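# Seat or remove the middle plug on a power strip

## Task

Get the plug sitting in the power strip's middle socket pushed all the way home. If it will not seat completely, withdraw it and leave it unplugged. Either way, the other plug must end up fully inserted, and nothing may fall off the table.

## Robot and tools

Robot: two arms, left_arm and right_arm, each carrying an identical five-finger right hand, so the hands are not mirror images. Base positions in the scene frame: left_arm (-0.096, +0.659, 0) m, right_arm (-0.008, -0.548, +0.001) m. A post stands behind the arms and a camera stand sits between them just behind the bases.

Scene frame: origin at table-top height, midway between the arms' nominal bases; +x points out over the table, +z up, and left_arm is on the +y side. Camera image sides do not match arm names. Reported hand positions, velocities and Hand targets are all in this frame and may be off by a few cm.

Hand point: a point fixed to the palm, 0.05 m in front of it and 0.15 m out from the wrist flange. Its +z runs along the straight fingers, +y out of the palm, +x across the palm away from the thumb. Straight fingertips reach 0.06 to 0.07 m past it. A wrist bracket on the little-finger side can strike things, and with fingers level the wrist may hang below the hand point and reach the table first.

The 28-number row (used by execute_actions and move), all values in [-1, 1]: left_arm dx, dy, dz, rx, ry, rz; left hand thumb_turn, thumb_bend, index, middle, ring, little; left force_limit, speed; then the same 14 for right_arm. One row covers both arms, even if only one moves. The six pose numbers are an offset, not a pose: measured from that arm's Hand target at the start of the action or move, along scene-frame axes, with 1.0 = 0.6 m for dx/dy/dz and 1.0 = 180 degrees for rx/ry/rz (one rotation vector, turning about the hand point). Send six zeros to ask nothing new of an arm. Offsets add up across calls, so repeating one moves the arm again. Orientation is clipped to within 32 degrees of the measured one each step.

Hand numbers are absolute targets, not offsets: -1 open/straight, +1 closed. thumb_turn +1 puts the thumb in front of the palm, opposite the fingers. force_limit scales from about 0 N at -1 to 10 N at +1 (15 N for the two thumb motors). speed rises from near zero at -1 to full at +0.48 and stays full above. For a gentle grip, close with speed at -0.94 or lower. To leave a hand unchanged, resend the eight numbers of its last executed row, or at the start its hand_measured plus hand_force_limit and hand_speed. With the thumb turned in, the hand holds things about 0.035 to 0.065 m thick.

Tools:
- execute_actions(actions, cameras): actions is a list of actions; each action is up to 15 rows, one per 1/30 s step, and a short action holds its last row. Every row in an action counts from that action's starting Hand target. An empty list returns state plus all camera images.
- move(target, speed, blend, stop_force, zero, blocking, cameras): target is one 28-number row or a list of up to 15 rows, each offset from the same starting Hand targets. It drives a straight path. speed is in m/s, 0.002 to 3.2, default 0.25. blend is in m for list corners, and 0 means stop at each. stop_force is 4 to 120 N and ends an arm's path when its wrist sensor feels that much push against its motion. Use it slowly (about 0.005 m/s) for pushing a plug. zero (default true) re-zeroes before the move. blocking=false returns early but cannot be combined with stop_force. A move lasts at most 10 s. The result adds a move: line with the ending (done, off_target, moving, held, fault) and limits (paced = pose clipped, held = steps withheld).
- wait(seconds 0 to 3600): lets time pass with no new commands.
- stop(): brakes a running move.
- zoom_image(camera, region [x0, y0, x1, y1] in pixels, at most 504 by 504): enlarges part of the latest image.
- show_instructions(): shows the reference page.
- zero_wrist_force(arm): re-zeroes that arm's wrist force sensor.
- finished_scene(scene=1): ends the scene for good.

Cameras: cam_high (fixed, overhead), cam_left_wrist, cam_right_wrist, each 672x504.

Result lines: end_effector_position (m), end_effector_quat_wxyz, velocities, and Hand target (the last commanded pose, which later offsets count from; the hand often rests a little short of it). hand_measured, hand_stopped_by (moving, target, force, stalled, fault) and hand_load_n (N at the fingertip, positive when pushed open) each list six motors in the hand-number order. Wrist force and torque are given in the end effector's own axes; a push on a surface reads as force into the arm. Joint torques are whole drive outputs, not contact loads.

Avoid: arms are stiff, so a target even slightly beyond a firm contact can fault. A net force of about 150 N (plus or minus 25), or a joint load limit (wrist joints 51.3 N m), stops the arm for 10 s. Do not ram the power strip, let the arms touch each other, or knock anything off the table. Rough handling, hard pushes and overloaded fingers lower the result. Keep the wrist away from its own base axis, and long stretched-out holds heat the motors.

Each tool is called after "Emit:" by a JSON object that holds its "api" and its "payload".

Reference images:

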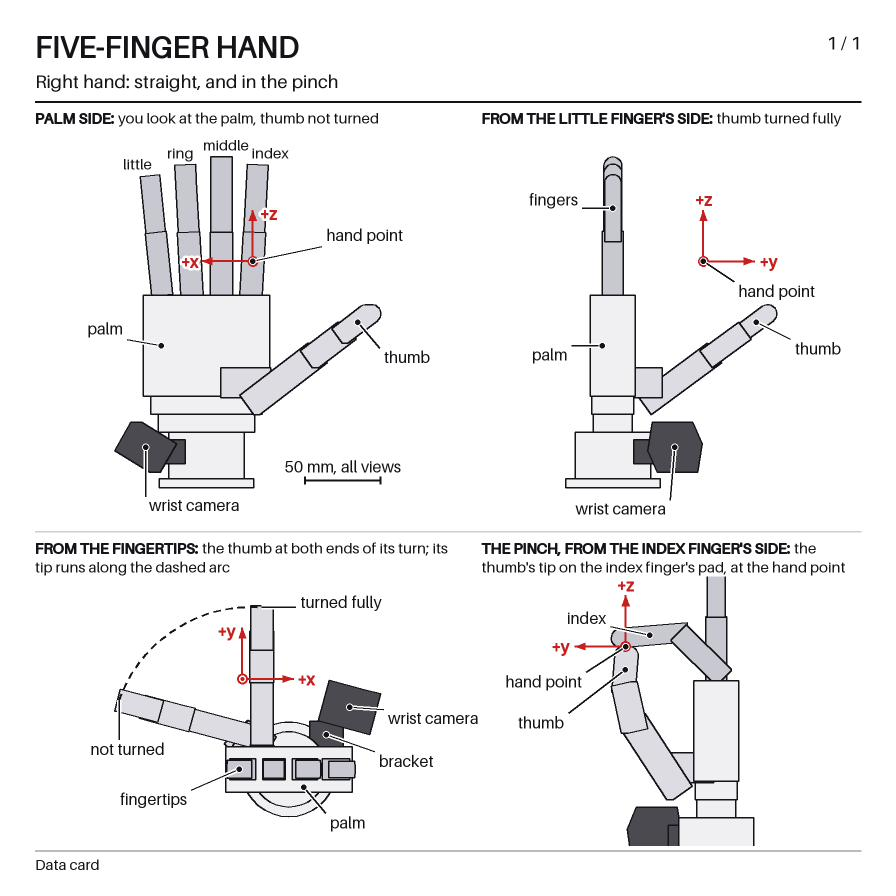

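## Session

Emit:
{"api": "execute_actions", "payload": {"actions": [], "cameras": ["all"]}}

Scene clock: 0.00 s.
left_arm: end_effector_position=(+0.5006, +0.4761, +0.3102) hand_measured=(-1.000, -1.000, -1.000, -1.000, -1.000, -1.000) hand_load_n=(+0.0, +0.0, +0.0, +0.0, +0.0, +0.0) hand_stopped_by=(target, target, target, target, target, target) hand_force_limit=0.00 hand_speed=-0.80 end_effector_quat_wxyz=(-0.229, +0.852, +0.316, +0.350) | right_arm: end_effector_position=(+0.8895, -0.7729, +0.2028) hand_measured=(-1.000, -1.000, -1.000, -1.000, -1.000, -1.000) hand_load_n=(+0.0, +0.0, +0.0, +0.0, +0.0, +0.0) hand_stopped_by=(target, target, target, target, target, target) hand_force_limit=0.00 hand_speed=-0.80 end_effector_quat_wxyz=(+0.014, +0.676, +0.736, +0.027)
Joint positions: left_arm=[-0.894 -1.349 1.895 1.326 0.75 -0.177] | right_arm=[-0.474 -0.855 1.162 1.222 1.528 -0.536]
Joint velocities: within noise
Joint torques (N m): no reading
Wrist force (N): no reading
Wrist torque (N m): no reading
Wrist force, peak (N): no reading
Hand target: left_arm +0.5006, +0.4761, +0.3102; -0.229, +0.852, +0.316, +0.350 | right_arm +0.8895, -0.7729, +0.2028; +0.014, +0.676, +0.736, +0.027

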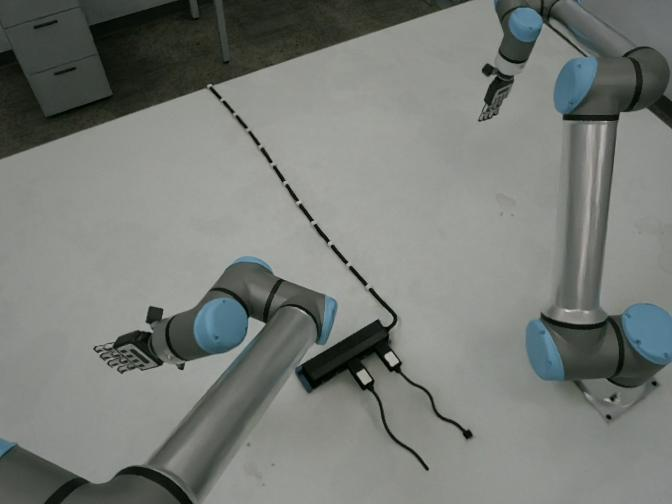

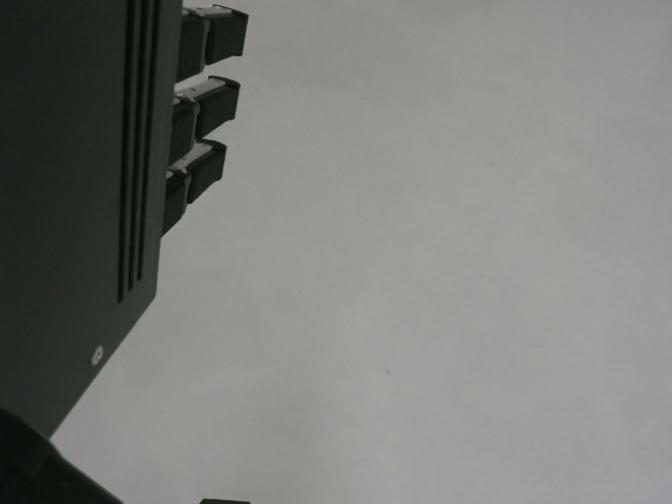

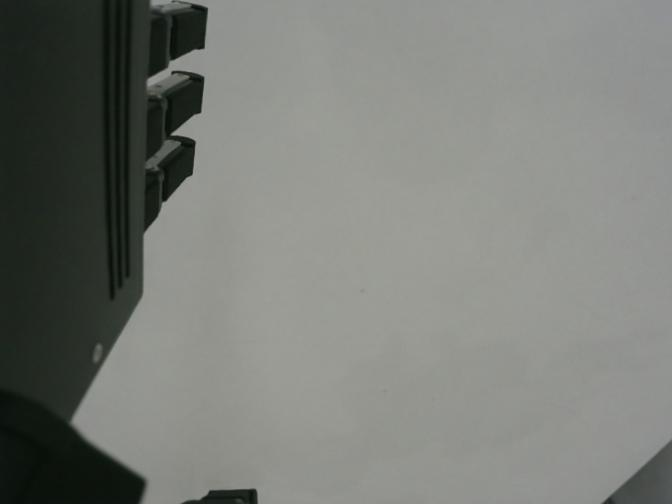

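Emit:
{"api": "zoom_image", "payload": {"camera": "cam_high", "region": [280, 300, 480, 480]}}

Emit:
{"api": "zoom_image", "payload": {"camera": "cam_high", "region": [320, 320, 420, 410]}}

Scaled by 2.520 from the camera's image (finer frame: 960x720).

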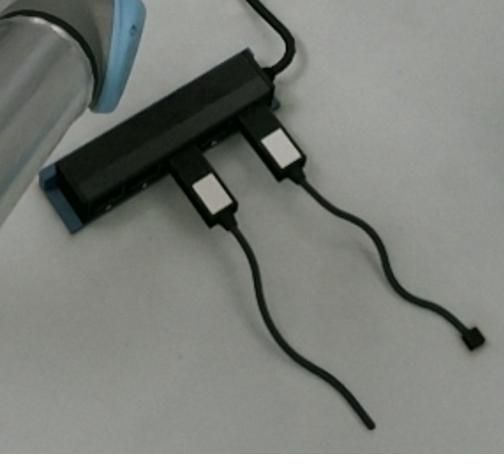

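Scaled by 5.040 from the camera's image (finer frame: 960x720).

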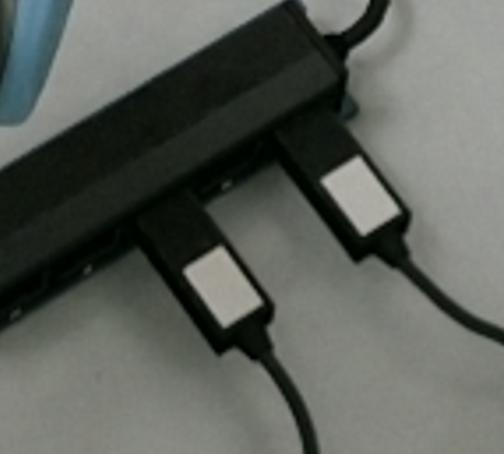

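Emit:
{"api": "move", "payload": {"target": [-0.551,-0.743,-0.017,-0.293,-0.192,0.714,-1,-1,-1,-1,-1,-1,0,-0.8,0,0,0,0,0,0,-1,-1,-1,-1,-1,-1,0,-0.8], "speed": 0.25, "cameras": ["all"]}}

Scene clock: 97.73 s.
left_arm: end_effector_position=(+0.1700, +0.0303, +0.3000) hand_measured=(-1.000, -1.000, -1.000, -1.000, -1.000, -1.000) hand_load_n=(+0.0, +0.0, +0.0, +0.0, +0.0, +0.0) hand_stopped_by=(target, target, target, target, target, target) hand_force_limit=0.00 hand_speed=-0.80 end_effector_quat_wxyz=(+0.000, +0.000, +1.000, +0.000) | right_arm: end_effector_position=(+0.8895, -0.7729, +0.2028) hand_measured=(-1.000, -1.000, -1.000, -1.000, -1.000, -1.000) hand_load_n=(+0.0, +0.0, +0.0, +0.5, +0.0, +0.0) hand_stopped_by=(target, target, target, target, target, target) hand_force_limit=0.00 hand_speed=-0.80 end_effector_quat_wxyz=(+0.014, +0.676, +0.736, +0.027)
Joint positions: left_arm=[-1.472 -1.1 1.382 1.289 1.571 -3.054] | right_arm=[-0.474 -0.855 1.162 1.222 1.528 -0.536]
Joint torques (N m): left_arm=[-22.34 -53.96 -50.28 2.63 -2.42 -2.46] | right_arm=[-1.13 -98.56 -33.8 3.62 -0.3 -0.04]
Wrist force (N): left_arm=[-0.2 -1.0 0.6] | right_arm=[-0.3 0.1 -0.4]
Wrist torque (N m): left_arm=[-0.06 0.01 -0.01] | right_arm=[0.02 0.07 -0.03]
Wrist force, peak (N): left_arm=[0.1 -1.6 1.2] | right_arm=[-0.6 -0.4 -0.6]
Hand target: left_arm +0.1700, +0.0303, +0.3000; +0.000, +0.000, +1.000, +0.000 | right_arm +0.8895, -0.7729, +0.2028; +0.014, +0.676, +0.736, +0.027
Off the commanded pose: left_arm 0.000 m, 0 deg | right_arm 0.000 m, 0 deg.
move: done
cam_left_wrist: T_world_to_cam=[[-0.29332, 0.95341, -0.07049, 0.05431], [0.82294, 0.28933, 0.48894, -0.29361], [0.48655, 0.08541, -0.86947, 0.29454]] pos_world=[0.11424, 0.00801, 0.40348]

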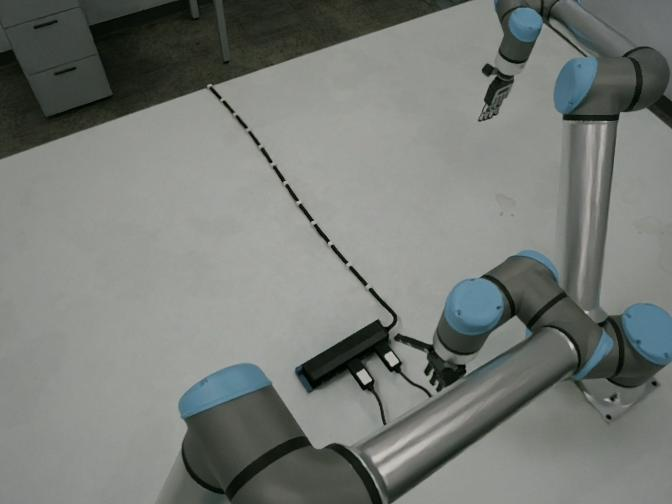

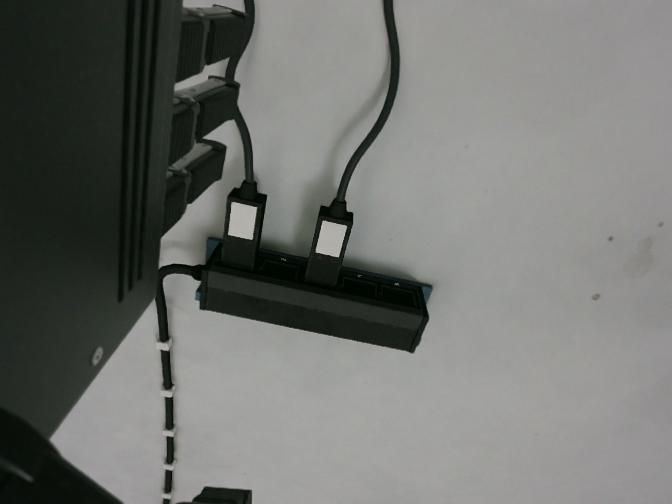

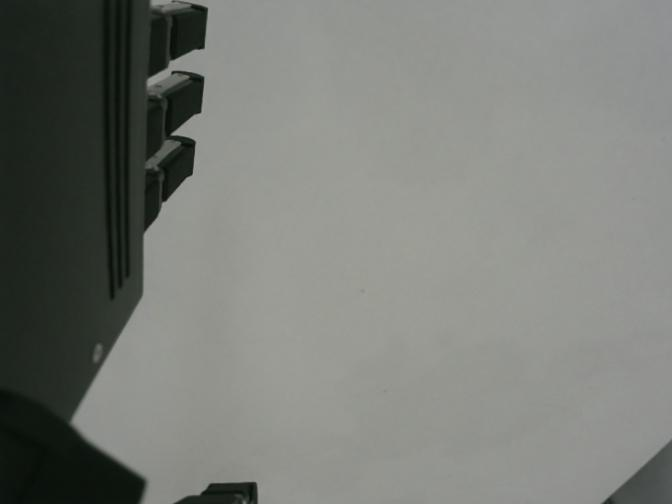

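Emit:
{"api": "zoom_image", "payload": {"camera": "cam_left_wrist", "region": [190, 170, 450, 365]}}

Emit:
{"api": "zoom_image", "payload": {"camera": "cam_left_wrist", "region": [210, 175, 370, 295]}}

Scaled by 1.938 from the camera's image (finer frame: 960x720).

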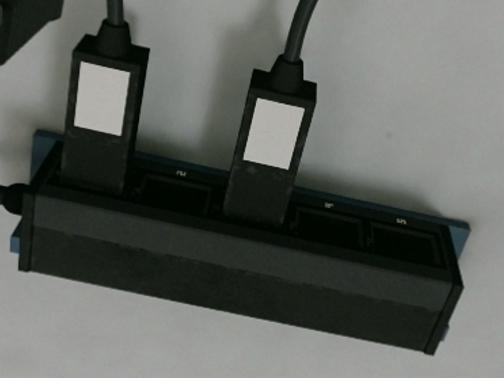

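Scaled by 3.150 from the camera's image (finer frame: 960x720).

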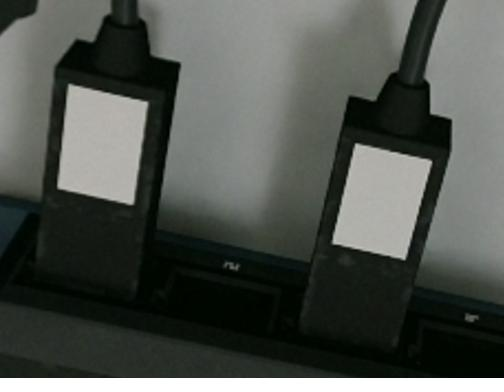

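Emit:
{"api": "move", "payload": {"target": [0.1667,-0.1,0,0,0,0,-1,-1,-1,-1,-1,-1,0,-0.8,0,0,0,0,0,0,-1,-1,-1,-1,-1,-1,0,-0.8], "speed": 0.25, "cameras": ["cam_high","cam_left_wrist"]}}

Emit:
{"api": "zoom_image", "payload": {"camera": "cam_left_wrist", "region": [270, 0, 530, 200]}}

Scene clock: 127.67 s.
left_arm: end_effector_position=(+0.2700, -0.0297, +0.3000) hand_measured=(-1.000, -1.000, -1.000, -1.000, -1.000, -1.000) hand_load_n=(+0.0, +0.0, +0.0, +0.0, +0.0, +0.0) hand_stopped_by=(target, target, target, target, target, target) hand_force_limit=0.00 hand_speed=-0.80 end_effector_quat_wxyz=(+0.000, +0.000, +1.000, +0.000) | right_arm: end_effector_position=(+0.8895, -0.7729, +0.2028) hand_measured=(-1.000, -1.000, -1.000, -1.000, -1.000, -1.000) hand_load_n=(+0.0, +0.0, +0.0, +0.0, +0.0, +0.0) hand_stopped_by=(target, target, target, target, target, target) hand_force_limit=0.00 hand_speed=-0.80 end_effector_quat_wxyz=(+0.014, +0.676, +0.736, +0.027)
Joint positions: left_arm=[-1.353 -0.941 1.132 1.381 1.571 -2.935] | right_arm=[-0.474 -0.855 1.162 1.222 1.528 -0.536]
Joint torques (N m): left_arm=[17.59 -64.85 -50.38 5.69 2.49 3.21] | right_arm=[-1.29 -99.86 -34.59 3.51 -0.19 -0.27]
Wrist force (N): left_arm=[0.6 -1.0 0.6] | right_arm=[0.3 0.0 0.2]
Wrist torque (N m): left_arm=[-0.06 -0.14 -0.25] | right_arm=[-0.02 -0.06 0.01]
Wrist force, peak (N): left_arm=[-1.0 -2.2 0.0] | right_arm=[-0.1 -0.3 -0.9]
Hand target: left_arm +0.2700, -0.0297, +0.3000; +0.000, +0.000, +1.000, +0.000 | right_arm +0.8895, -0.7729, +0.2028; +0.014, +0.676, +0.736, +0.027
Off the commanded pose: left_arm 0.000 m, 0 deg | right_arm 0.000 m, 0 deg.
move: done
cam_left_wrist: T_world_to_cam=[[-0.2934, 0.95339, -0.07054, 0.14088], [0.82291, 0.28942, 0.48893, -0.35853], [0.48656, 0.08541, -0.86947, 0.25101]] pos_world=[0.21424, -0.05199, 0.40348]

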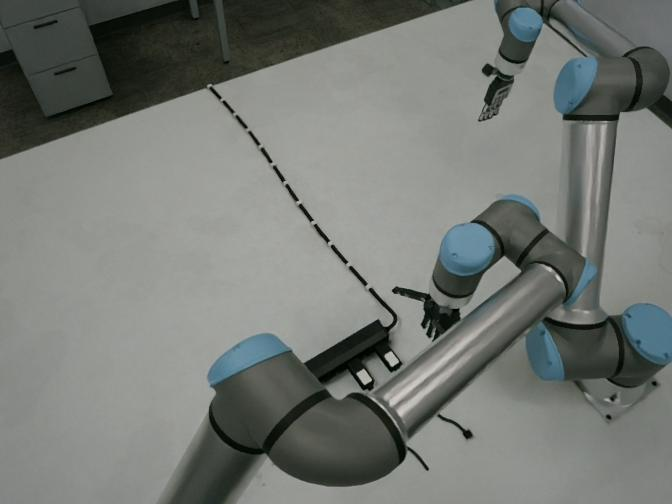

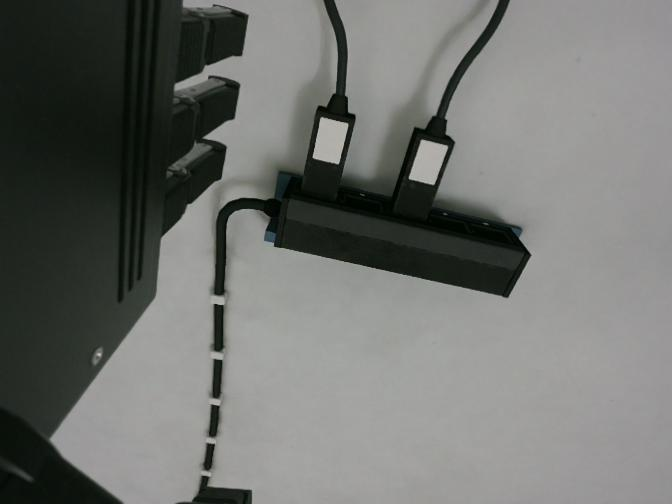

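Scaled by 1.938 from the camera's image (finer frame: 960x720).

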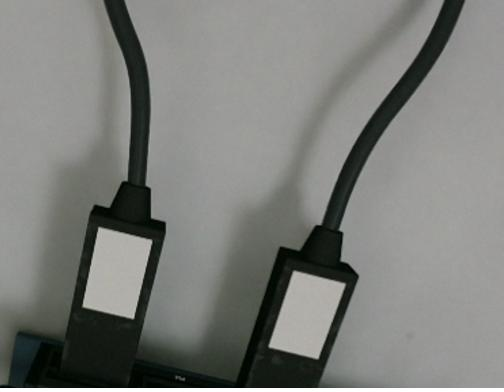

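Emit:
{"api": "move", "payload": {"target": [-0.0617,0.1,-0.2167,0,0,0,-1,-1,-1,-1,-1,-1,0,-0.8,0,0,0,0,0,0,-1,-1,-1,-1,-1,-1,0,-0.8], "speed": 0.2, "cameras": ["cam_left_wrist"]}}

Emit:
{"api": "zoom_image", "payload": {"camera": "cam_left_wrist", "region": [190, 70, 550, 340]}}

Scene clock: 204.47 s.
left_arm: end_effector_position=(+0.2330, +0.0303, +0.1701) hand_measured=(-1.000, -1.000, -1.000, -1.000, -1.000, -1.000) hand_load_n=(+0.0, +0.0, +0.0, +0.0, +0.0, +0.0) hand_stopped_by=(target, target, target, target, target, target) hand_force_limit=0.00 hand_speed=-0.80 end_effector_quat_wxyz=(+0.000, +0.000, +1.000, +0.000) | right_arm: end_effector_position=(+0.8895, -0.7729, +0.2028) hand_measured=(-1.000, -1.000, -1.000, -1.000, -1.000, -1.000) hand_load_n=(+0.0, +0.0, +0.0, +0.0, +0.0, +0.0) hand_stopped_by=(target, target, target, target, target, target) hand_force_limit=0.00 hand_speed=-0.80 end_effector_quat_wxyz=(+0.014, +0.676, +0.736, +0.027)
Joint positions: left_arm=[-1.385 -0.986 1.446 1.111 1.571 -2.967] | right_arm=[-0.474 -0.855 1.162 1.222 1.528 -0.536]
Joint torques (N m): left_arm=[-20.74 -91.58 -26.77 2.17 -2.97 -3.07] | right_arm=[-0.73 -97.88 -34.32 3.42 -0.3 -0.06]
Wrist force (N): left_arm=[0.2 -1.1 0.8] | right_arm=[0.1 0.0 -0.4]
Wrist torque (N m): left_arm=[-0.10 -0.15 -0.04] | right_arm=[0.01 -0.01 0.00]
Wrist force, peak (N): left_arm=[1.1 -0.5 2.2] | right_arm=[0.2 0.8 0.3]
Hand target: left_arm +0.2330, +0.0303, +0.1700; +0.000, +0.000, +1.000, +0.000 | right_arm +0.8895, -0.7729, +0.2028; +0.014, +0.676, +0.736, +0.027
Off the commanded pose: left_arm 0.000 m, 0 deg | right_arm 0.000 m, 0 deg.
move: done
cam_left_wrist: T_world_to_cam=[[-0.2934, 0.95339, -0.07054, 0.06366], [0.82291, 0.28942, 0.48893, -0.28194], [0.48656, 0.08541, -0.86947, 0.15094]] pos_world=[0.17724, 0.00801, 0.27358]

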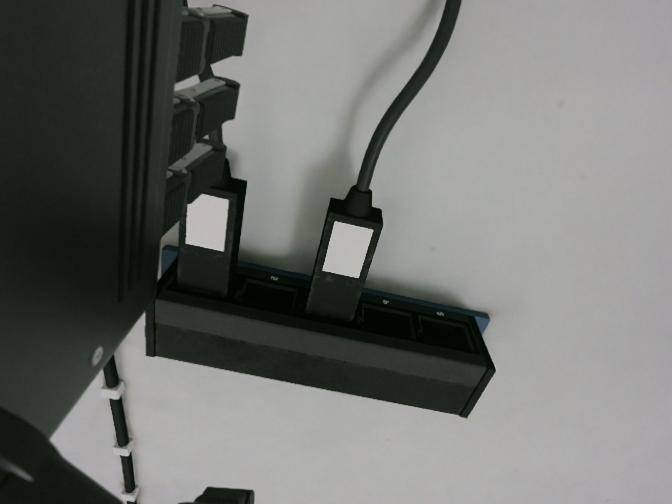

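Scaled by 1.400 from the camera's image (finer frame: 960x720).

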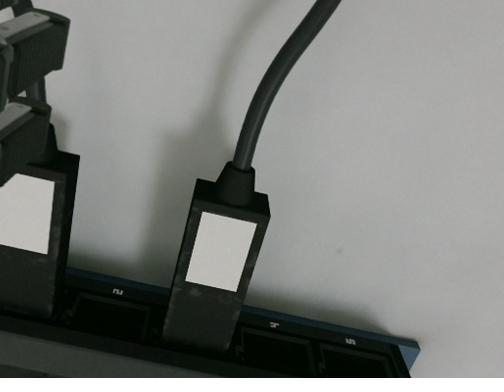

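Emit:
{"api": "zoom_image", "payload": {"camera": "cam_left_wrist", "region": [290, 170, 410, 340]}}

Emit:
{"api": "zoom_image", "payload": {"camera": "cam_left_wrist", "region": [150, 170, 290, 340]}}

Scaled by 2.965 from the camera's image (finer frame: 960x720).

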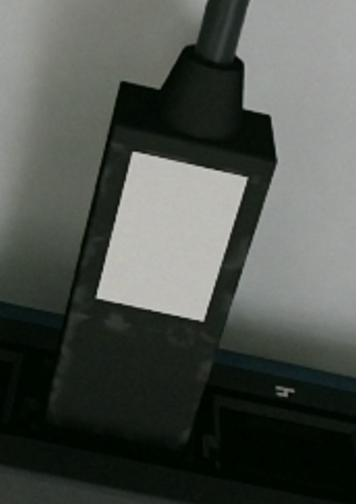

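Scaled by 2.965 from the camera's image (finer frame: 960x720).

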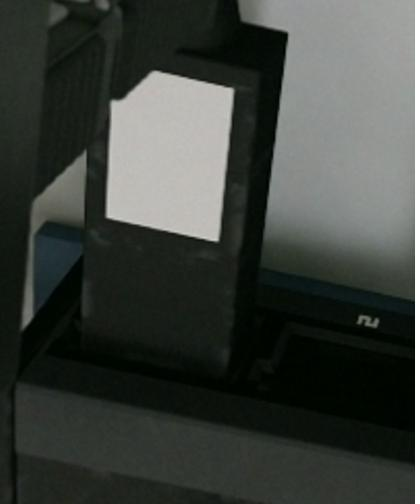

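Emit:
{"api": "move", "payload": {"target": [0.145,0.0245,0.0833,-0.3331,-0.0116,0.0201,1,-0.8,-0.5,-0.5,-0.5,-0.7,0,-0.5,0,0,0,0,0,0,-1,-1,-1,-1,-1,-1,0,-0.8], "speed": 0.2, "cameras": ["cam_high","cam_left_wrist"]}}

Scene clock: 389.70 s.
left_arm: end_effector_position=(+0.3200, +0.0450, +0.2200) hand_measured=(+1.000, -0.800, -0.500, -1.000, -0.500, -0.700) hand_load_n=(+0.5, +0.0, -0.5, +0.0, +0.0, +0.0) hand_stopped_by=(target, target, target, fault, target, target) hand_force_limit=0.00 hand_speed=-0.50 end_effector_quat_wxyz=(+0.017, -0.030, +0.866, -0.499) | right_arm: end_effector_position=(+0.8895, -0.7729, +0.2028) hand_measured=(-1.000, -1.000, -1.000, -1.000, -1.000, -1.000) hand_load_n=(-0.5, +0.0, +0.0, +0.0, +0.0, +0.0) hand_stopped_by=(target, target, target, target, target, target) hand_force_limit=0.00 hand_speed=-0.80 end_effector_quat_wxyz=(+0.014, +0.676, +0.736, +0.027)
Joint positions: left_arm=[-1.149 -1.419 1.926 0.043 1.865 -2.965] | right_arm=[-0.474 -0.855 1.162 1.222 1.528 -0.536]
Joint torques (N m): left_arm=[18.73 -64.34 -30.5 -1.47 2.64 -3.03] | right_arm=[-0.82 -98.37 -33.79 3.4 -0.44 -0.12]
Wrist force (N): left_arm=[-0.2 -0.6 0.2] | right_arm=[0.0 -0.2 -0.1]
Wrist torque (N m): left_arm=[0.15 -0.15 -0.27] | right_arm=[-0.03 0.00 -0.02]
Wrist force, peak (N): left_arm=[0.9 -1.7 1.1] | right_arm=[-0.5 -0.9 -0.1]
Hand target: left_arm +0.3200, +0.0450, +0.2200; +0.017, -0.030, +0.866, -0.499 | right_arm +0.8895, -0.7729, +0.2028; +0.014, +0.676, +0.736, +0.027
Off the commanded pose: left_arm 0.000 m, 0 deg | right_arm 0.000 m, 0 deg.
move: done
cam_left_wrist: T_world_to_cam=[[-0.3216, 0.3946, -0.86073, 0.28667], [0.78142, 0.62398, -0.00591, -0.27505], [0.53475, -0.67449, -0.50902, 0.09019]] pos_world=[0.25889, 0.11935, 0.29103]

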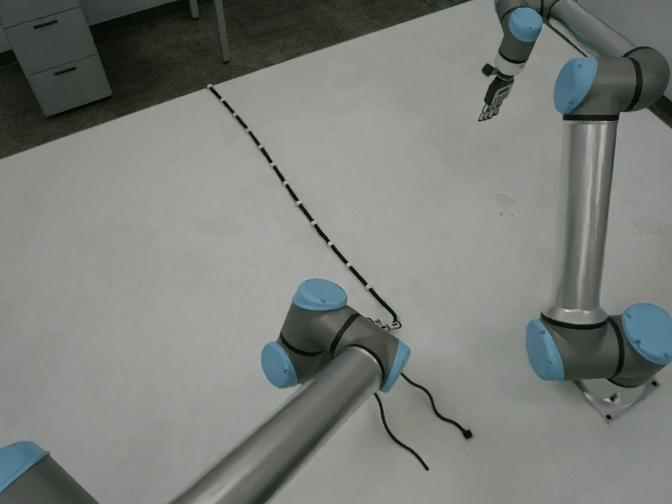

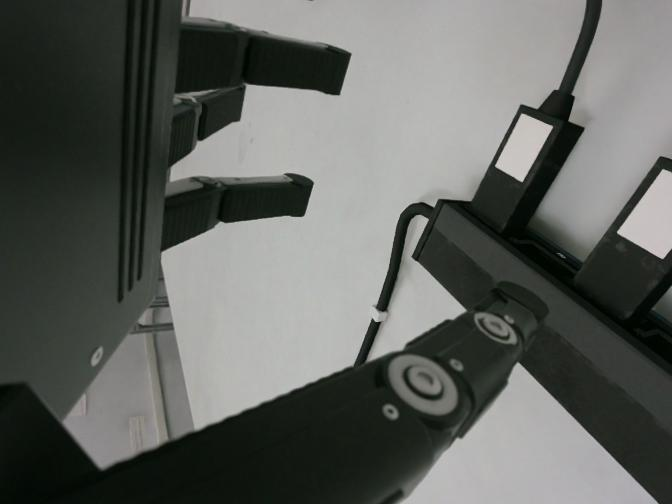

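Emit:
{"api": "zoom_image", "payload": {"camera": "cam_left_wrist", "region": [460, 90, 672, 350]}}

Scaled by 1.938 from the camera's image (finer frame: 960x720).

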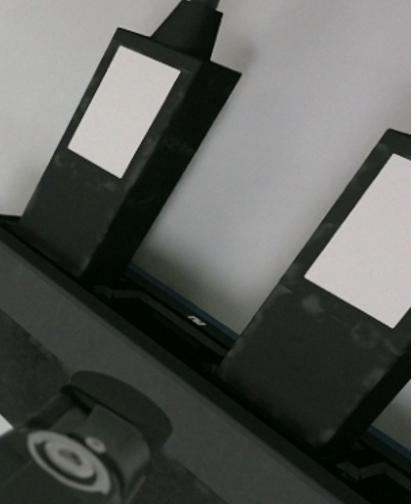

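Emit:
{"api": "move", "payload": {"target": [0.0217,0.01,-0.1667,0,0,0,1,-0.8,-0.5,-1,-0.5,-0.7,0,-0.5,0,0,0,0,0,0,-1,-1,-1,-1,-1,-1,0,-0.8], "speed": 0.15, "cameras": ["cam_high","cam_left_wrist"]}}

Scene clock: 482.47 s.
left_arm: end_effector_position=(+0.3330, +0.0510, +0.1200) hand_measured=(+1.000, -0.800, -0.500, -1.000, -0.500, -0.700) hand_load_n=(+0.0, +0.0, +0.0, +0.0, +0.0, +0.0) hand_stopped_by=(target, target, target, fault, target, target) hand_force_limit=0.00 hand_speed=-0.50 end_effector_quat_wxyz=(+0.017, -0.030, +0.866, -0.499) | right_arm: end_effector_position=(+0.8895, -0.7729, +0.2028) hand_measured=(-1.000, -1.000, -1.000, -1.000, -1.000, -1.000) hand_load_n=(+0.0, -0.5, +0.0, +0.0, +0.5, +0.0) hand_stopped_by=(target, target, target, target, target, target) hand_force_limit=0.00 hand_speed=-0.80 end_effector_quat_wxyz=(+0.014, +0.676, +0.736, +0.027)
Joint positions: left_arm=[-1.122 -1.311 2.003 -0.137 1.888 -2.951] | right_arm=[-0.474 -0.855 1.162 1.222 1.528 -0.536]
Joint torques (N m): left_arm=[19.75 -36.05 -25.28 -1.53 2.82 3.3] | right_arm=[-0.16 -99.52 -34.21 3.3 -0.43 -0.15]
Wrist force (N): left_arm=[0.1 -0.7 0.3] | right_arm=[-0.2 -0.1 -0.3]
Wrist torque (N m): left_arm=[0.16 -0.21 -0.50] | right_arm=[0.00 0.03 -0.02]
Wrist force, peak (N): left_arm=[0.5 -1.7 -0.2] | right_arm=[0.6 -0.7 -0.6]
Hand target: left_arm +0.3330, +0.0510, +0.1200; +0.017, -0.030, +0.866, -0.499 | right_arm +0.8895, -0.7729, +0.2028; +0.014, +0.676, +0.736, +0.027
Off the commanded pose: left_arm 0.000 m, 0 deg | right_arm 0.000 m, 0 deg.
move: done
cam_left_wrist: T_world_to_cam=[[-0.32165, 0.39447, -0.86078, 0.20256], [0.78138, 0.62403, -0.00601, -0.2896], [0.53478, -0.67453, -0.50895, 0.03637]] pos_world=[0.27199, 0.12535, 0.19113]

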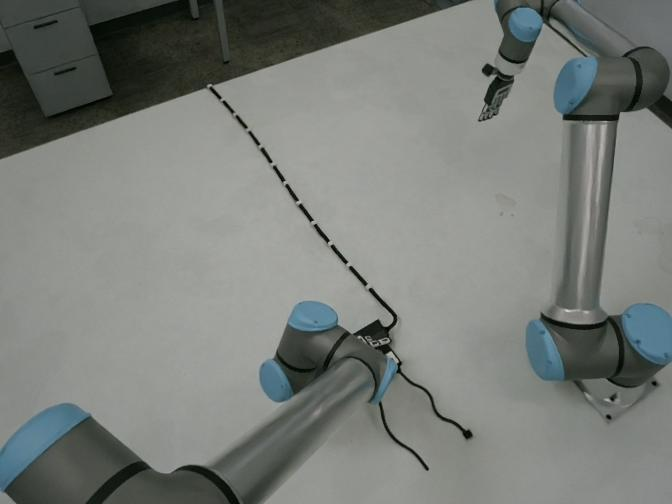

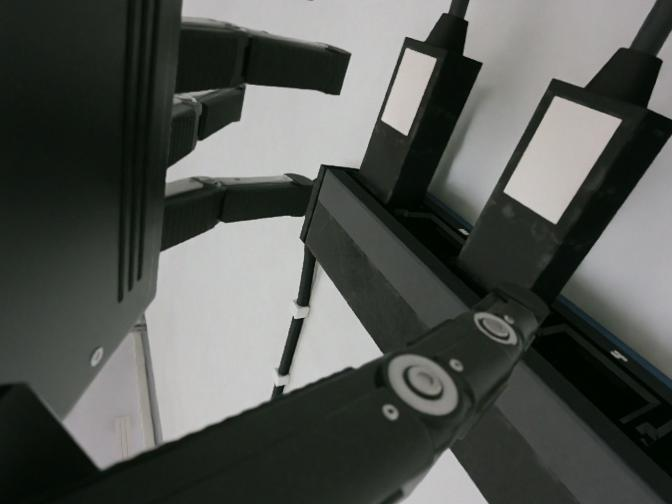

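Emit:
{"api": "zoom_image", "payload": {"camera": "cam_left_wrist", "region": [440, 40, 672, 330]}}

Scaled by 1.738 from the camera's image (finer frame: 960x720).

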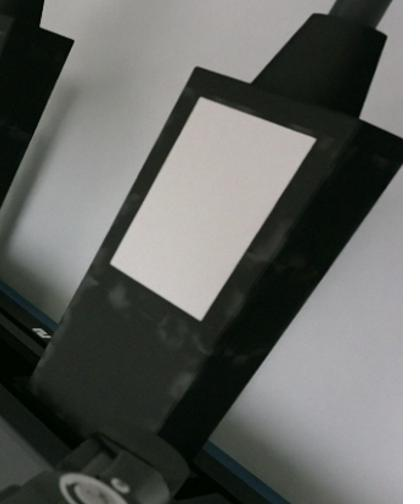

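Emit:
{"api": "move", "payload": {"target": [-0.0033,-0.005,-0.075,0,0,0,1,-0.8,-0.5,-1,-0.5,-0.7,0,-0.5,0,0,0,0,0,0,-1,-1,-1,-1,-1,-1,0,-0.8], "speed": 0.1, "stop_force": 8, "cameras": ["cam_high","cam_left_wrist"]}}

Emit:
{"api": "zoom_image", "payload": {"camera": "cam_left_wrist", "region": [280, 0, 672, 330]}}

Scene clock: 527.80 s.
left_arm: end_effector_position=(+0.3311, +0.0480, +0.0750) hand_measured=(+1.000, -0.800, -0.500, -1.000, -0.500, -0.700) hand_load_n=(+0.0, +0.0, +0.0, +0.0, +0.0, +0.0) hand_stopped_by=(target, target, target, fault, target, target) hand_force_limit=0.00 hand_speed=-0.50 end_effector_quat_wxyz=(+0.017, -0.030, +0.866, -0.499) | right_arm: end_effector_position=(+0.8895, -0.7729, +0.2028) hand_measured=(-1.000, -1.000, -1.000, -1.000, -1.000, -1.000) hand_load_n=(+0.0, +0.0, +0.0, +0.0, +0.0, -0.5) hand_stopped_by=(target, target, target, target, target, target) hand_force_limit=0.00 hand_speed=-0.80 end_effector_quat_wxyz=(+0.014, +0.676, +0.736, +0.027)
Joint positions: left_arm=[-1.127 -1.256 2.031 -0.221 1.883 -2.954] | right_arm=[-0.474 -0.855 1.162 1.222 1.528 -0.536]
Joint torques (N m): left_arm=[-19.31 -38.16 -21.85 -0.88 -2.31 -3.22] | right_arm=[-0.58 -100.18 -33.65 3.42 -0.7 -0.12]
Wrist force (N): left_arm=[0.0 -1.0 0.5] | right_arm=[-0.6 0.3 0.0]
Wrist torque (N m): left_arm=[0.09 -0.24 -0.30] | right_arm=[0.04 0.09 -0.04]
Wrist force, peak (N): left_arm=[0.5 -1.7 0.0] | right_arm=[-0.4 0.3 -1.0]
Hand target: left_arm +0.3311, +0.0480, +0.0750; +0.017, -0.030, +0.866, -0.499 | right_arm +0.8895, -0.7729, +0.2028; +0.014, +0.676, +0.736, +0.027
Off the commanded pose: left_arm 0.000 m, 0 deg | right_arm 0.000 m, 0 deg.
move: done
cam_left_wrist: T_world_to_cam=[[-0.32165, 0.39447, -0.86078, 0.16428], [0.78138, 0.62403, -0.00601, -0.28644], [0.53478, -0.67453, -0.50895, 0.01246]] pos_world=[0.26999, 0.12235, 0.14603]

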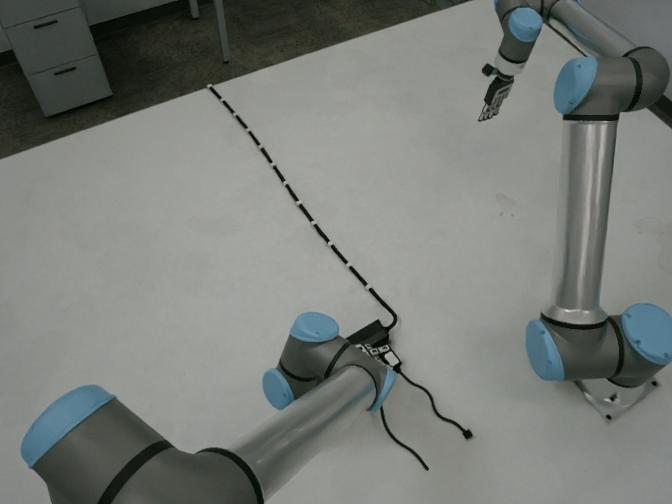

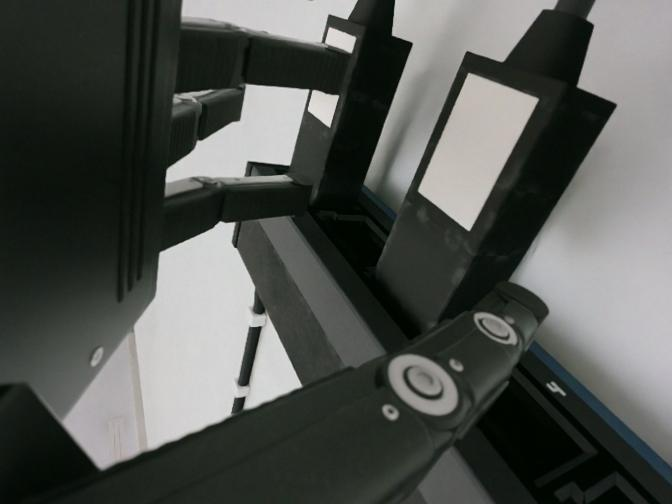

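Scaled by 1.286 from the camera's image (finer frame: 960x720).

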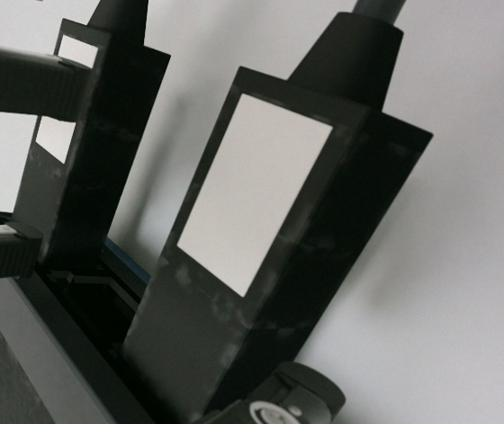

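Emit:
{"api": "move", "payload": {"target": [0.0017,0.0042,-0.0350,0,0,0,1,-0.8,-0.5,-1,-0.5,-0.7,0,-0.5,0,0,0,0,0,0,-1,-1,-1,-1,-1,-1,0,-0.8], "speed": 0.03, "stop_force": 6, "cameras": ["cam_high","cam_left_wrist"]}}

Emit:
{"api": "zoom_image", "payload": {"camera": "cam_left_wrist", "region": [280, 0, 672, 330]}}

Scene clock: 566.80 s.
left_arm: end_effector_position=(+0.3321, +0.0505, +0.0540) hand_measured=(+1.000, -0.800, -0.500, -1.000, -0.500, -0.700) hand_load_n=(+0.0, +0.0, +0.0, +0.0, +0.0, +0.0) hand_stopped_by=(target, target, target, fault, target, target) hand_force_limit=0.00 hand_speed=-0.50 end_effector_quat_wxyz=(+0.017, -0.030, +0.866, -0.499) | right_arm: end_effector_position=(+0.8895, -0.7729, +0.2028) hand_measured=(-1.000, -1.000, -1.000, -1.000, -1.000, -1.000) hand_load_n=(+0.0, +0.0, +0.0, +0.0, +0.0, +0.0) hand_stopped_by=(target, target, target, target, target, target) hand_force_limit=0.00 hand_speed=-0.80 end_effector_quat_wxyz=(+0.014, +0.676, +0.736, +0.027)
Joint positions: left_arm=[-1.124 -1.23 2.045 -0.26 1.886 -2.952] | right_arm=[-0.474 -0.855 1.162 1.222 1.528 -0.536]
Joint torques (N m): left_arm=[17.77 -38.26 -21.09 -1.32 2.21 3.19] | right_arm=[0.41 -97.96 -34.03 3.58 -0.6 -0.17]
Wrist force (N): left_arm=[0.1 -0.9 0.4] | right_arm=[-0.1 0.0 -0.2]
Wrist torque (N m): left_arm=[0.11 -0.23 -0.49] | right_arm=[0.02 0.03 -0.02]
Wrist force, peak (N): left_arm=[0.0 -1.6 0.5] | right_arm=[-0.3 -0.7 -0.4]
Hand target: left_arm +0.3321, +0.0505, +0.0540; +0.017, -0.030, +0.866, -0.499 | right_arm +0.8895, -0.7729, +0.2028; +0.014, +0.676, +0.736, +0.027
Off the commanded pose: left_arm 0.000 m, 0 deg | right_arm 0.000 m, 0 deg.
move: done
cam_left_wrist: T_world_to_cam=[[-0.32165, 0.39447, -0.86078, 0.1455], [0.78138, 0.62403, -0.00601, -0.28897], [0.53478, -0.67453, -0.50895, 0.00299]] pos_world=[0.27099, 0.12495, 0.12503]

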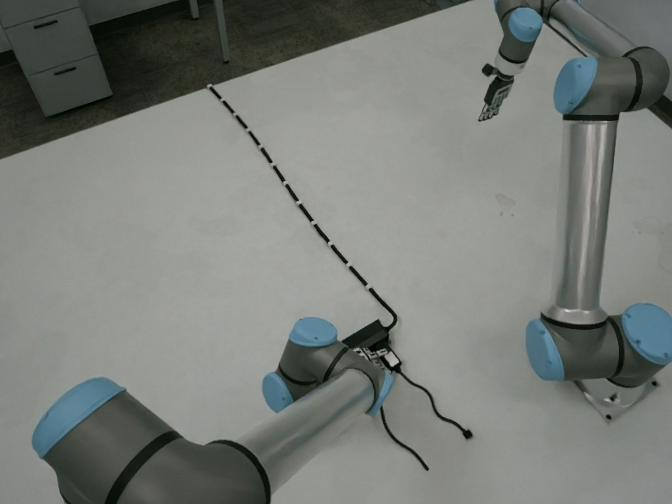

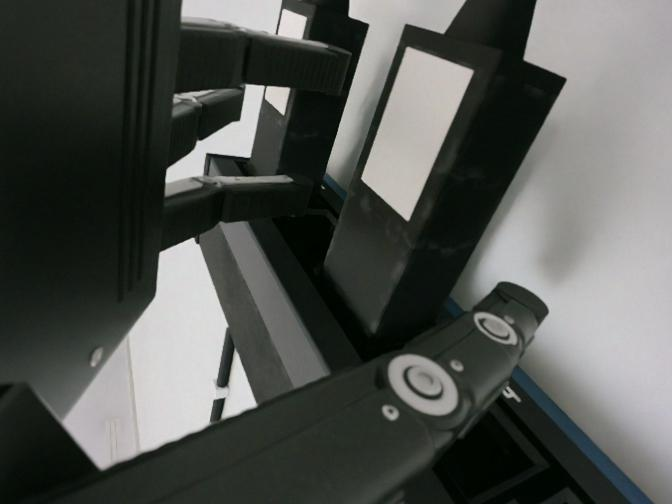

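Scaled by 1.286 from the camera's image (finer frame: 960x720).

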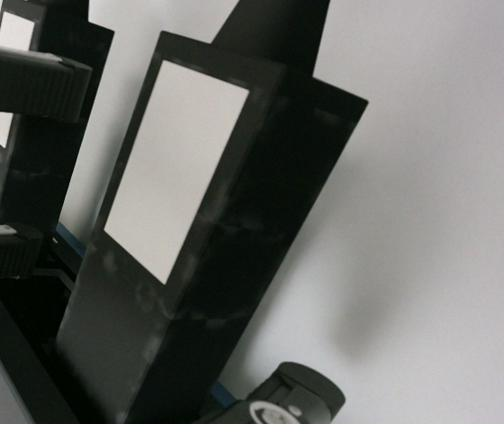

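Emit:
{"api": "move", "payload": {"target": [0.0,0.005,0.0017,0,0,0,1,-0.8,-0.5,-1,-0.5,-0.7,0,-0.5,0,0,0,0,0,0,-1,-1,-1,-1,-1,-1,0,-0.8], "speed": 0.03}}

Emit:
{"api": "zero_wrist_force", "payload": {"arm": "left_arm"}}

Emit:
{"api": "move", "payload": {"target": [0,0,0,0,0,0,1,-0.15,0.05,-1,0.05,-0.7,-0.7,-0.85,0,0,0,0,0,0,-1,-1,-1,-1,-1,-1,0,-0.8], "cameras": ["cam_left_wrist"]}}

Scene clock: 591.10 s.
left_arm: end_effector_position=(+0.3321, +0.0535, +0.0549) hand_measured=(+1.000, -0.800, -0.500, -1.000, -0.500, -0.700) hand_load_n=(+0.0, +0.0, +0.0, +0.0, +0.0, +0.0) hand_stopped_by=(target, target, target, fault, target, target) hand_force_limit=0.00 hand_speed=-0.50 end_effector_quat_wxyz=(+0.017, -0.030, +0.866, -0.499) | right_arm: end_effector_position=(+0.8895, -0.7729, +0.2028) hand_measured=(-1.000, -1.000, -1.000, -1.000, -1.000, -1.000) hand_load_n=(+0.0, +0.0, +0.0, +0.0, +0.0, +0.0) hand_stopped_by=(target, target, target, target, target, target) hand_force_limit=0.00 hand_speed=-0.80 end_effector_quat_wxyz=(+0.014, +0.676, +0.736, +0.027)
Joint positions: left_arm=[-1.121 -1.234 2.049 -0.259 1.888 -2.95] | right_arm=[-0.474 -0.855 1.162 1.222 1.528 -0.536]
Joint torques (N m): left_arm=[18.22 -73.21 -21.48 2.74 2.59 3.06] | right_arm=[-0.84 -98.83 -33.07 3.23 -0.82 -0.27]
Wrist force (N): left_arm=[0.0 -1.0 0.5] | right_arm=[0.2 0.1 0.0]
Wrist torque (N m): left_arm=[0.08 -0.22 -0.51] | right_arm=[0.01 -0.03 0.00]
Wrist force, peak (N): left_arm=[0.3 -1.2 0.7] | right_arm=[-0.3 -0.8 -0.4]
Hand target: left_arm +0.3321, +0.0535, +0.0550; +0.017, -0.030, +0.866, -0.499 | right_arm +0.8895, -0.7729, +0.2028; +0.014, +0.676, +0.736, +0.027
Off the commanded pose: left_arm 0.000 m, 0 deg | right_arm 0.000 m, 0 deg.
move: done

Wrist force sensor zeroed.

Scene clock: 593.67 s.
left_arm: end_effector_position=(+0.3321, +0.0535, +0.0550) hand_measured=(+1.000, -0.308, -0.154, -1.000, -0.140, -0.700) hand_load_n=(+0.5, +3.0, +1.5, +0.0, +3.5, +0.0) hand_stopped_by=(target, force, force, fault, force, target) hand_force_limit=-0.70 hand_speed=-0.85 end_effector_quat_wxyz=(+0.017, -0.030, +0.866, -0.499) | right_arm: end_effector_position=(+0.8895, -0.7729, +0.2028) hand_measured=(-1.000, -1.000, -1.000, -1.000, -1.000, -1.000) hand_load_n=(+0.0, +0.0, +0.0, +0.0, +0.0, +0.0) hand_stopped_by=(target, target, target, target, target, target) hand_force_limit=0.00 hand_speed=-0.80 end_effector_quat_wxyz=(+0.014, +0.676, +0.736, +0.027)
Joint positions: left_arm=[-1.121 -1.234 2.049 -0.259 1.888 -2.95] | right_arm=[-0.474 -0.855 1.162 1.222 1.528 -0.536]
Joint torques (N m): left_arm=[18.29 -70.52 -21.05 2.73 -1.72 2.91] | right_arm=[-1.54 -98.19 -33.97 3.36 -0.6 -0.14]
Wrist force (N, zeroed by zero_wrist_force on left_arm): left_arm=[1.3 0.6 2.1] | right_arm=[-0.2 -0.4 -0.2]
Wrist torque (N m, zeroed by zero_wrist_force on left_arm): left_arm=[0.09 -0.08 -0.03] | right_arm=[-0.05 0.03 -0.04]
Wrist force, peak (N, zeroed by zero_wrist_force on left_arm): left_arm=[1.2 -1.4 3.8] | right_arm=[-0.4 -0.7 0.0]
Hand target: left_arm +0.3321, +0.0535, +0.0550; +0.017, -0.030, +0.866, -0.499 | right_arm +0.8895, -0.7729, +0.2028; +0.014, +0.676, +0.736, +0.027
Off the commanded pose: left_arm 0.000 m, 0 deg | right_arm 0.000 m, 0 deg.
move: done
cam_left_wrist: T_world_to_cam=[[-0.32165, 0.39447, -0.86078, 0.14518], [0.78138, 0.62403, -0.00601, -0.29083], [0.53478, -0.67453, -0.50895, 0.00552]] pos_world=[0.27099, 0.12795, 0.12603]

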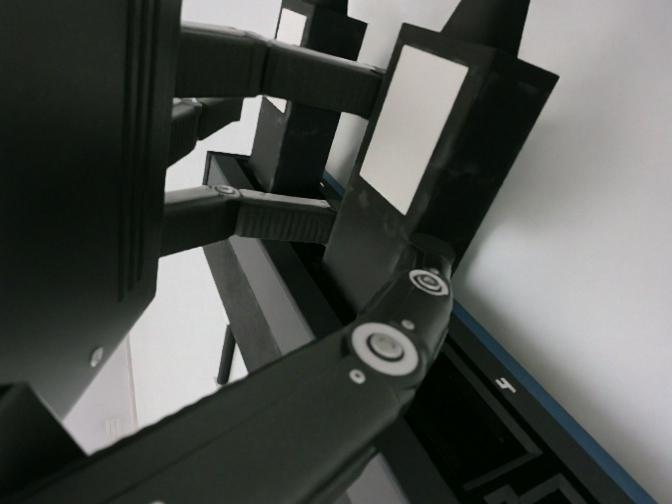

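Emit:
{"api": "move", "payload": {"target": [0,0,0,0,0,0,1,0.1,0.25,-1,0.25,-0.7,0.4,-0.9,0,0,0,0,0,0,-1,-1,-1,-1,-1,-1,0,-0.8], "cameras": ["cam_left_wrist"]}}

Emit:
{"api": "zoom_image", "payload": {"camera": "cam_left_wrist", "region": [180, 100, 560, 420]}}

Scene clock: 600.90 s.
left_arm: end_effector_position=(+0.3321, +0.0535, +0.0550) hand_measured=(+1.000, -0.280, -0.130, -1.000, -0.124, -0.700) hand_load_n=(+1.0, +10.0, +9.0, +0.0, +8.0, +0.0) hand_stopped_by=(target, force, force, fault, force, target) hand_force_limit=0.40 hand_speed=-0.90 end_effector_quat_wxyz=(+0.017, -0.030, +0.866, -0.499) | right_arm: end_effector_position=(+0.8895, -0.7729, +0.2028) hand_measured=(-1.000, -1.000, -1.000, -1.000, -1.000, -1.000) hand_load_n=(+0.0, +0.0, +0.0, +0.0, +0.0, +0.0) hand_stopped_by=(target, target, target, target, target, target) hand_force_limit=0.00 hand_speed=-0.80 end_effector_quat_wxyz=(+0.014, +0.676, +0.736, +0.027)
Joint positions: left_arm=[-1.121 -1.234 2.049 -0.259 1.888 -2.95] | right_arm=[-0.474 -0.855 1.162 1.222 1.528 -0.536]
Joint torques (N m): left_arm=[18.68 -66.3 -22.54 2.65 -1.73 2.26] | right_arm=[-0.64 -97.93 -33.67 3.29 -0.98 -0.11]
Wrist force (N, zeroed by zero_wrist_force on left_arm): left_arm=[2.6 0.0 4.4] | right_arm=[-0.1 0.1 0.3]
Wrist torque (N m, zeroed by zero_wrist_force on left_arm): left_arm=[0.11 -0.10 -0.02] | right_arm=[0.00 0.01 -0.01]
Wrist force, peak (N, zeroed by zero_wrist_force on left_arm): left_arm=[2.6 -2.0 5.8] | right_arm=[0.3 -0.8 0.4]
Hand target: left_arm +0.3321, +0.0535, +0.0550; +0.017, -0.030, +0.866, -0.499 | right_arm +0.8895, -0.7729, +0.2028; +0.014, +0.676, +0.736, +0.027
Off the commanded pose: left_arm 0.000 m, 0 deg | right_arm 0.000 m, 0 deg.
move: done
cam_left_wrist: T_world_to_cam=[[-0.32165, 0.39447, -0.86078, 0.14518], [0.78138, 0.62403, -0.00601, -0.29083], [0.53478, -0.67453, -0.50895, 0.00552]] pos_world=[0.27099, 0.12795, 0.12603]

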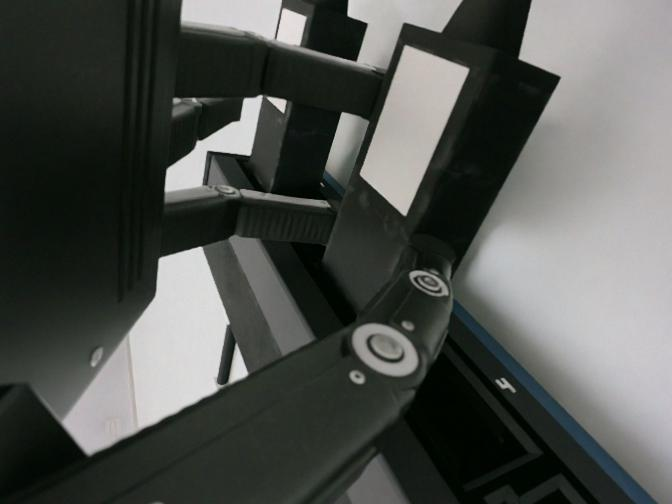

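Scaled by 1.326 from the camera's image (finer frame: 960x720).

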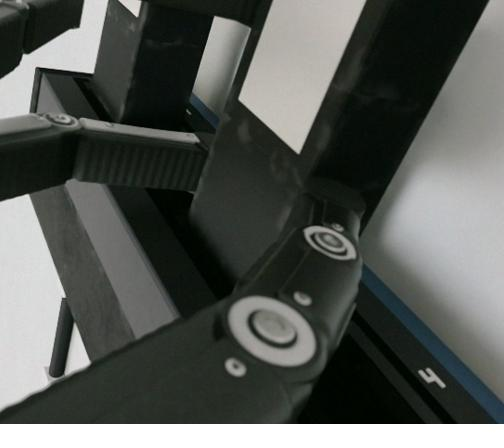

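Emit:
{"api": "move", "payload": {"target": [0.01,0.0007,0,0,0,0,1,0.1,0.25,-1,0.25,-0.7,0.4,-0.9,0,0,0,0,0,0,-1,-1,-1,-1,-1,-1,0,-0.8], "speed": 0.005, "stop_force": 30, "cameras": ["cam_left_wrist"]}}

Emit:
{"api": "zoom_image", "payload": {"camera": "cam_left_wrist", "region": [180, 100, 560, 420]}}

Scene clock: 609.93 s.
left_arm: end_effector_position=(+0.3381, +0.0539, +0.0550) hand_measured=(+1.000, -0.280, -0.130, -1.000, -0.124, -0.700) hand_load_n=(-4.0, +10.0, +9.0, +0.0, +9.5, +0.0) hand_stopped_by=(target, force, force, fault, force, target) hand_force_limit=0.40 hand_speed=-0.90 end_effector_quat_wxyz=(+0.017, -0.030, +0.866, -0.499) | right_arm: end_effector_position=(+0.8895, -0.7729, +0.2028) hand_measured=(-1.000, -1.000, -1.000, -1.000, -1.000, -1.000) hand_load_n=(+0.0, +0.0, +0.0, +0.0, +0.0, +0.0) hand_stopped_by=(target, target, target, target, target, target) hand_force_limit=0.00 hand_speed=-0.80 end_effector_quat_wxyz=(+0.014, +0.676, +0.736, +0.027)
Joint positions: left_arm=[-1.111 -1.228 2.041 -0.255 1.897 -2.944] | right_arm=[-0.474 -0.855 1.162 1.222 1.528 -0.536]
Joint torques (N m): left_arm=[34.07 -38.87 -45.63 1.35 -4.2 4.62] | right_arm=[-0.31 -97.9 -33.86 3.2 -1.02 -0.14]
Wrist force (N, zeroed by zero_wrist_force on left_arm): left_arm=[21.8 -2.1 3.5] | right_arm=[-0.4 -0.2 -0.4]
Wrist torque (N m, zeroed by zero_wrist_force on left_arm): left_arm=[-0.02 0.12 -0.08] | right_arm=[0.00 0.07 -0.04]
Wrist force, peak (N, zeroed by zero_wrist_force on left_arm): left_arm=[22.7 -2.0 3.0] | right_arm=[-0.7 -0.2 -0.4]
Hand target: left_arm +0.3381, +0.0539, +0.0550; +0.017, -0.030, +0.866, -0.499 | right_arm +0.8895, -0.7729, +0.2028; +0.014, +0.676, +0.736, +0.027
Off the commanded pose: left_arm 0.000 m, 0 deg | right_arm 0.000 m, 0 deg.
move: done
cam_left_wrist: T_world_to_cam=[[-0.32165, 0.39447, -0.86078, 0.14695], [0.78138, 0.62403, -0.00601, -0.29577], [0.53478, -0.67453, -0.50895, 0.00259]] pos_world=[0.27699, 0.12835, 0.12603]

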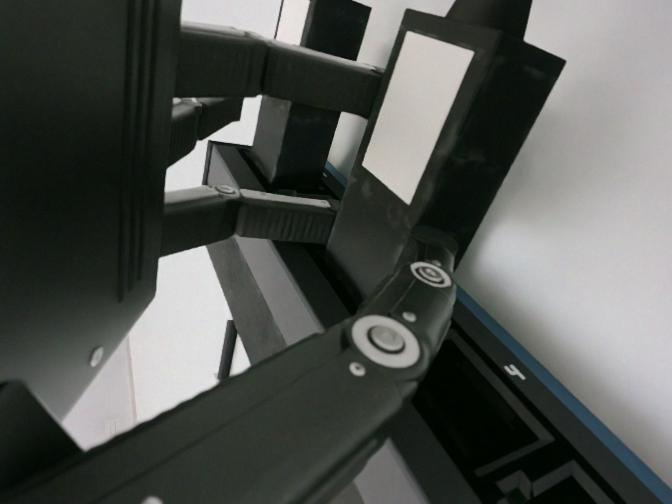

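Scaled by 1.326 from the camera's image (finer frame: 960x720).

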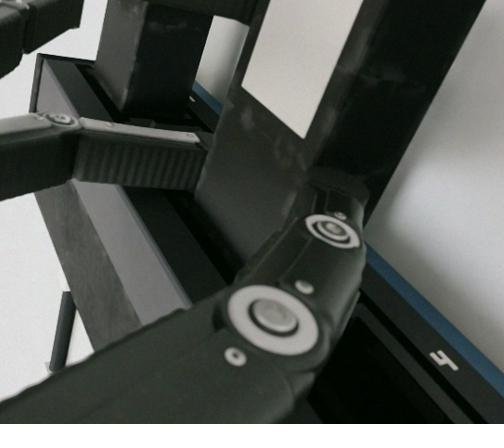

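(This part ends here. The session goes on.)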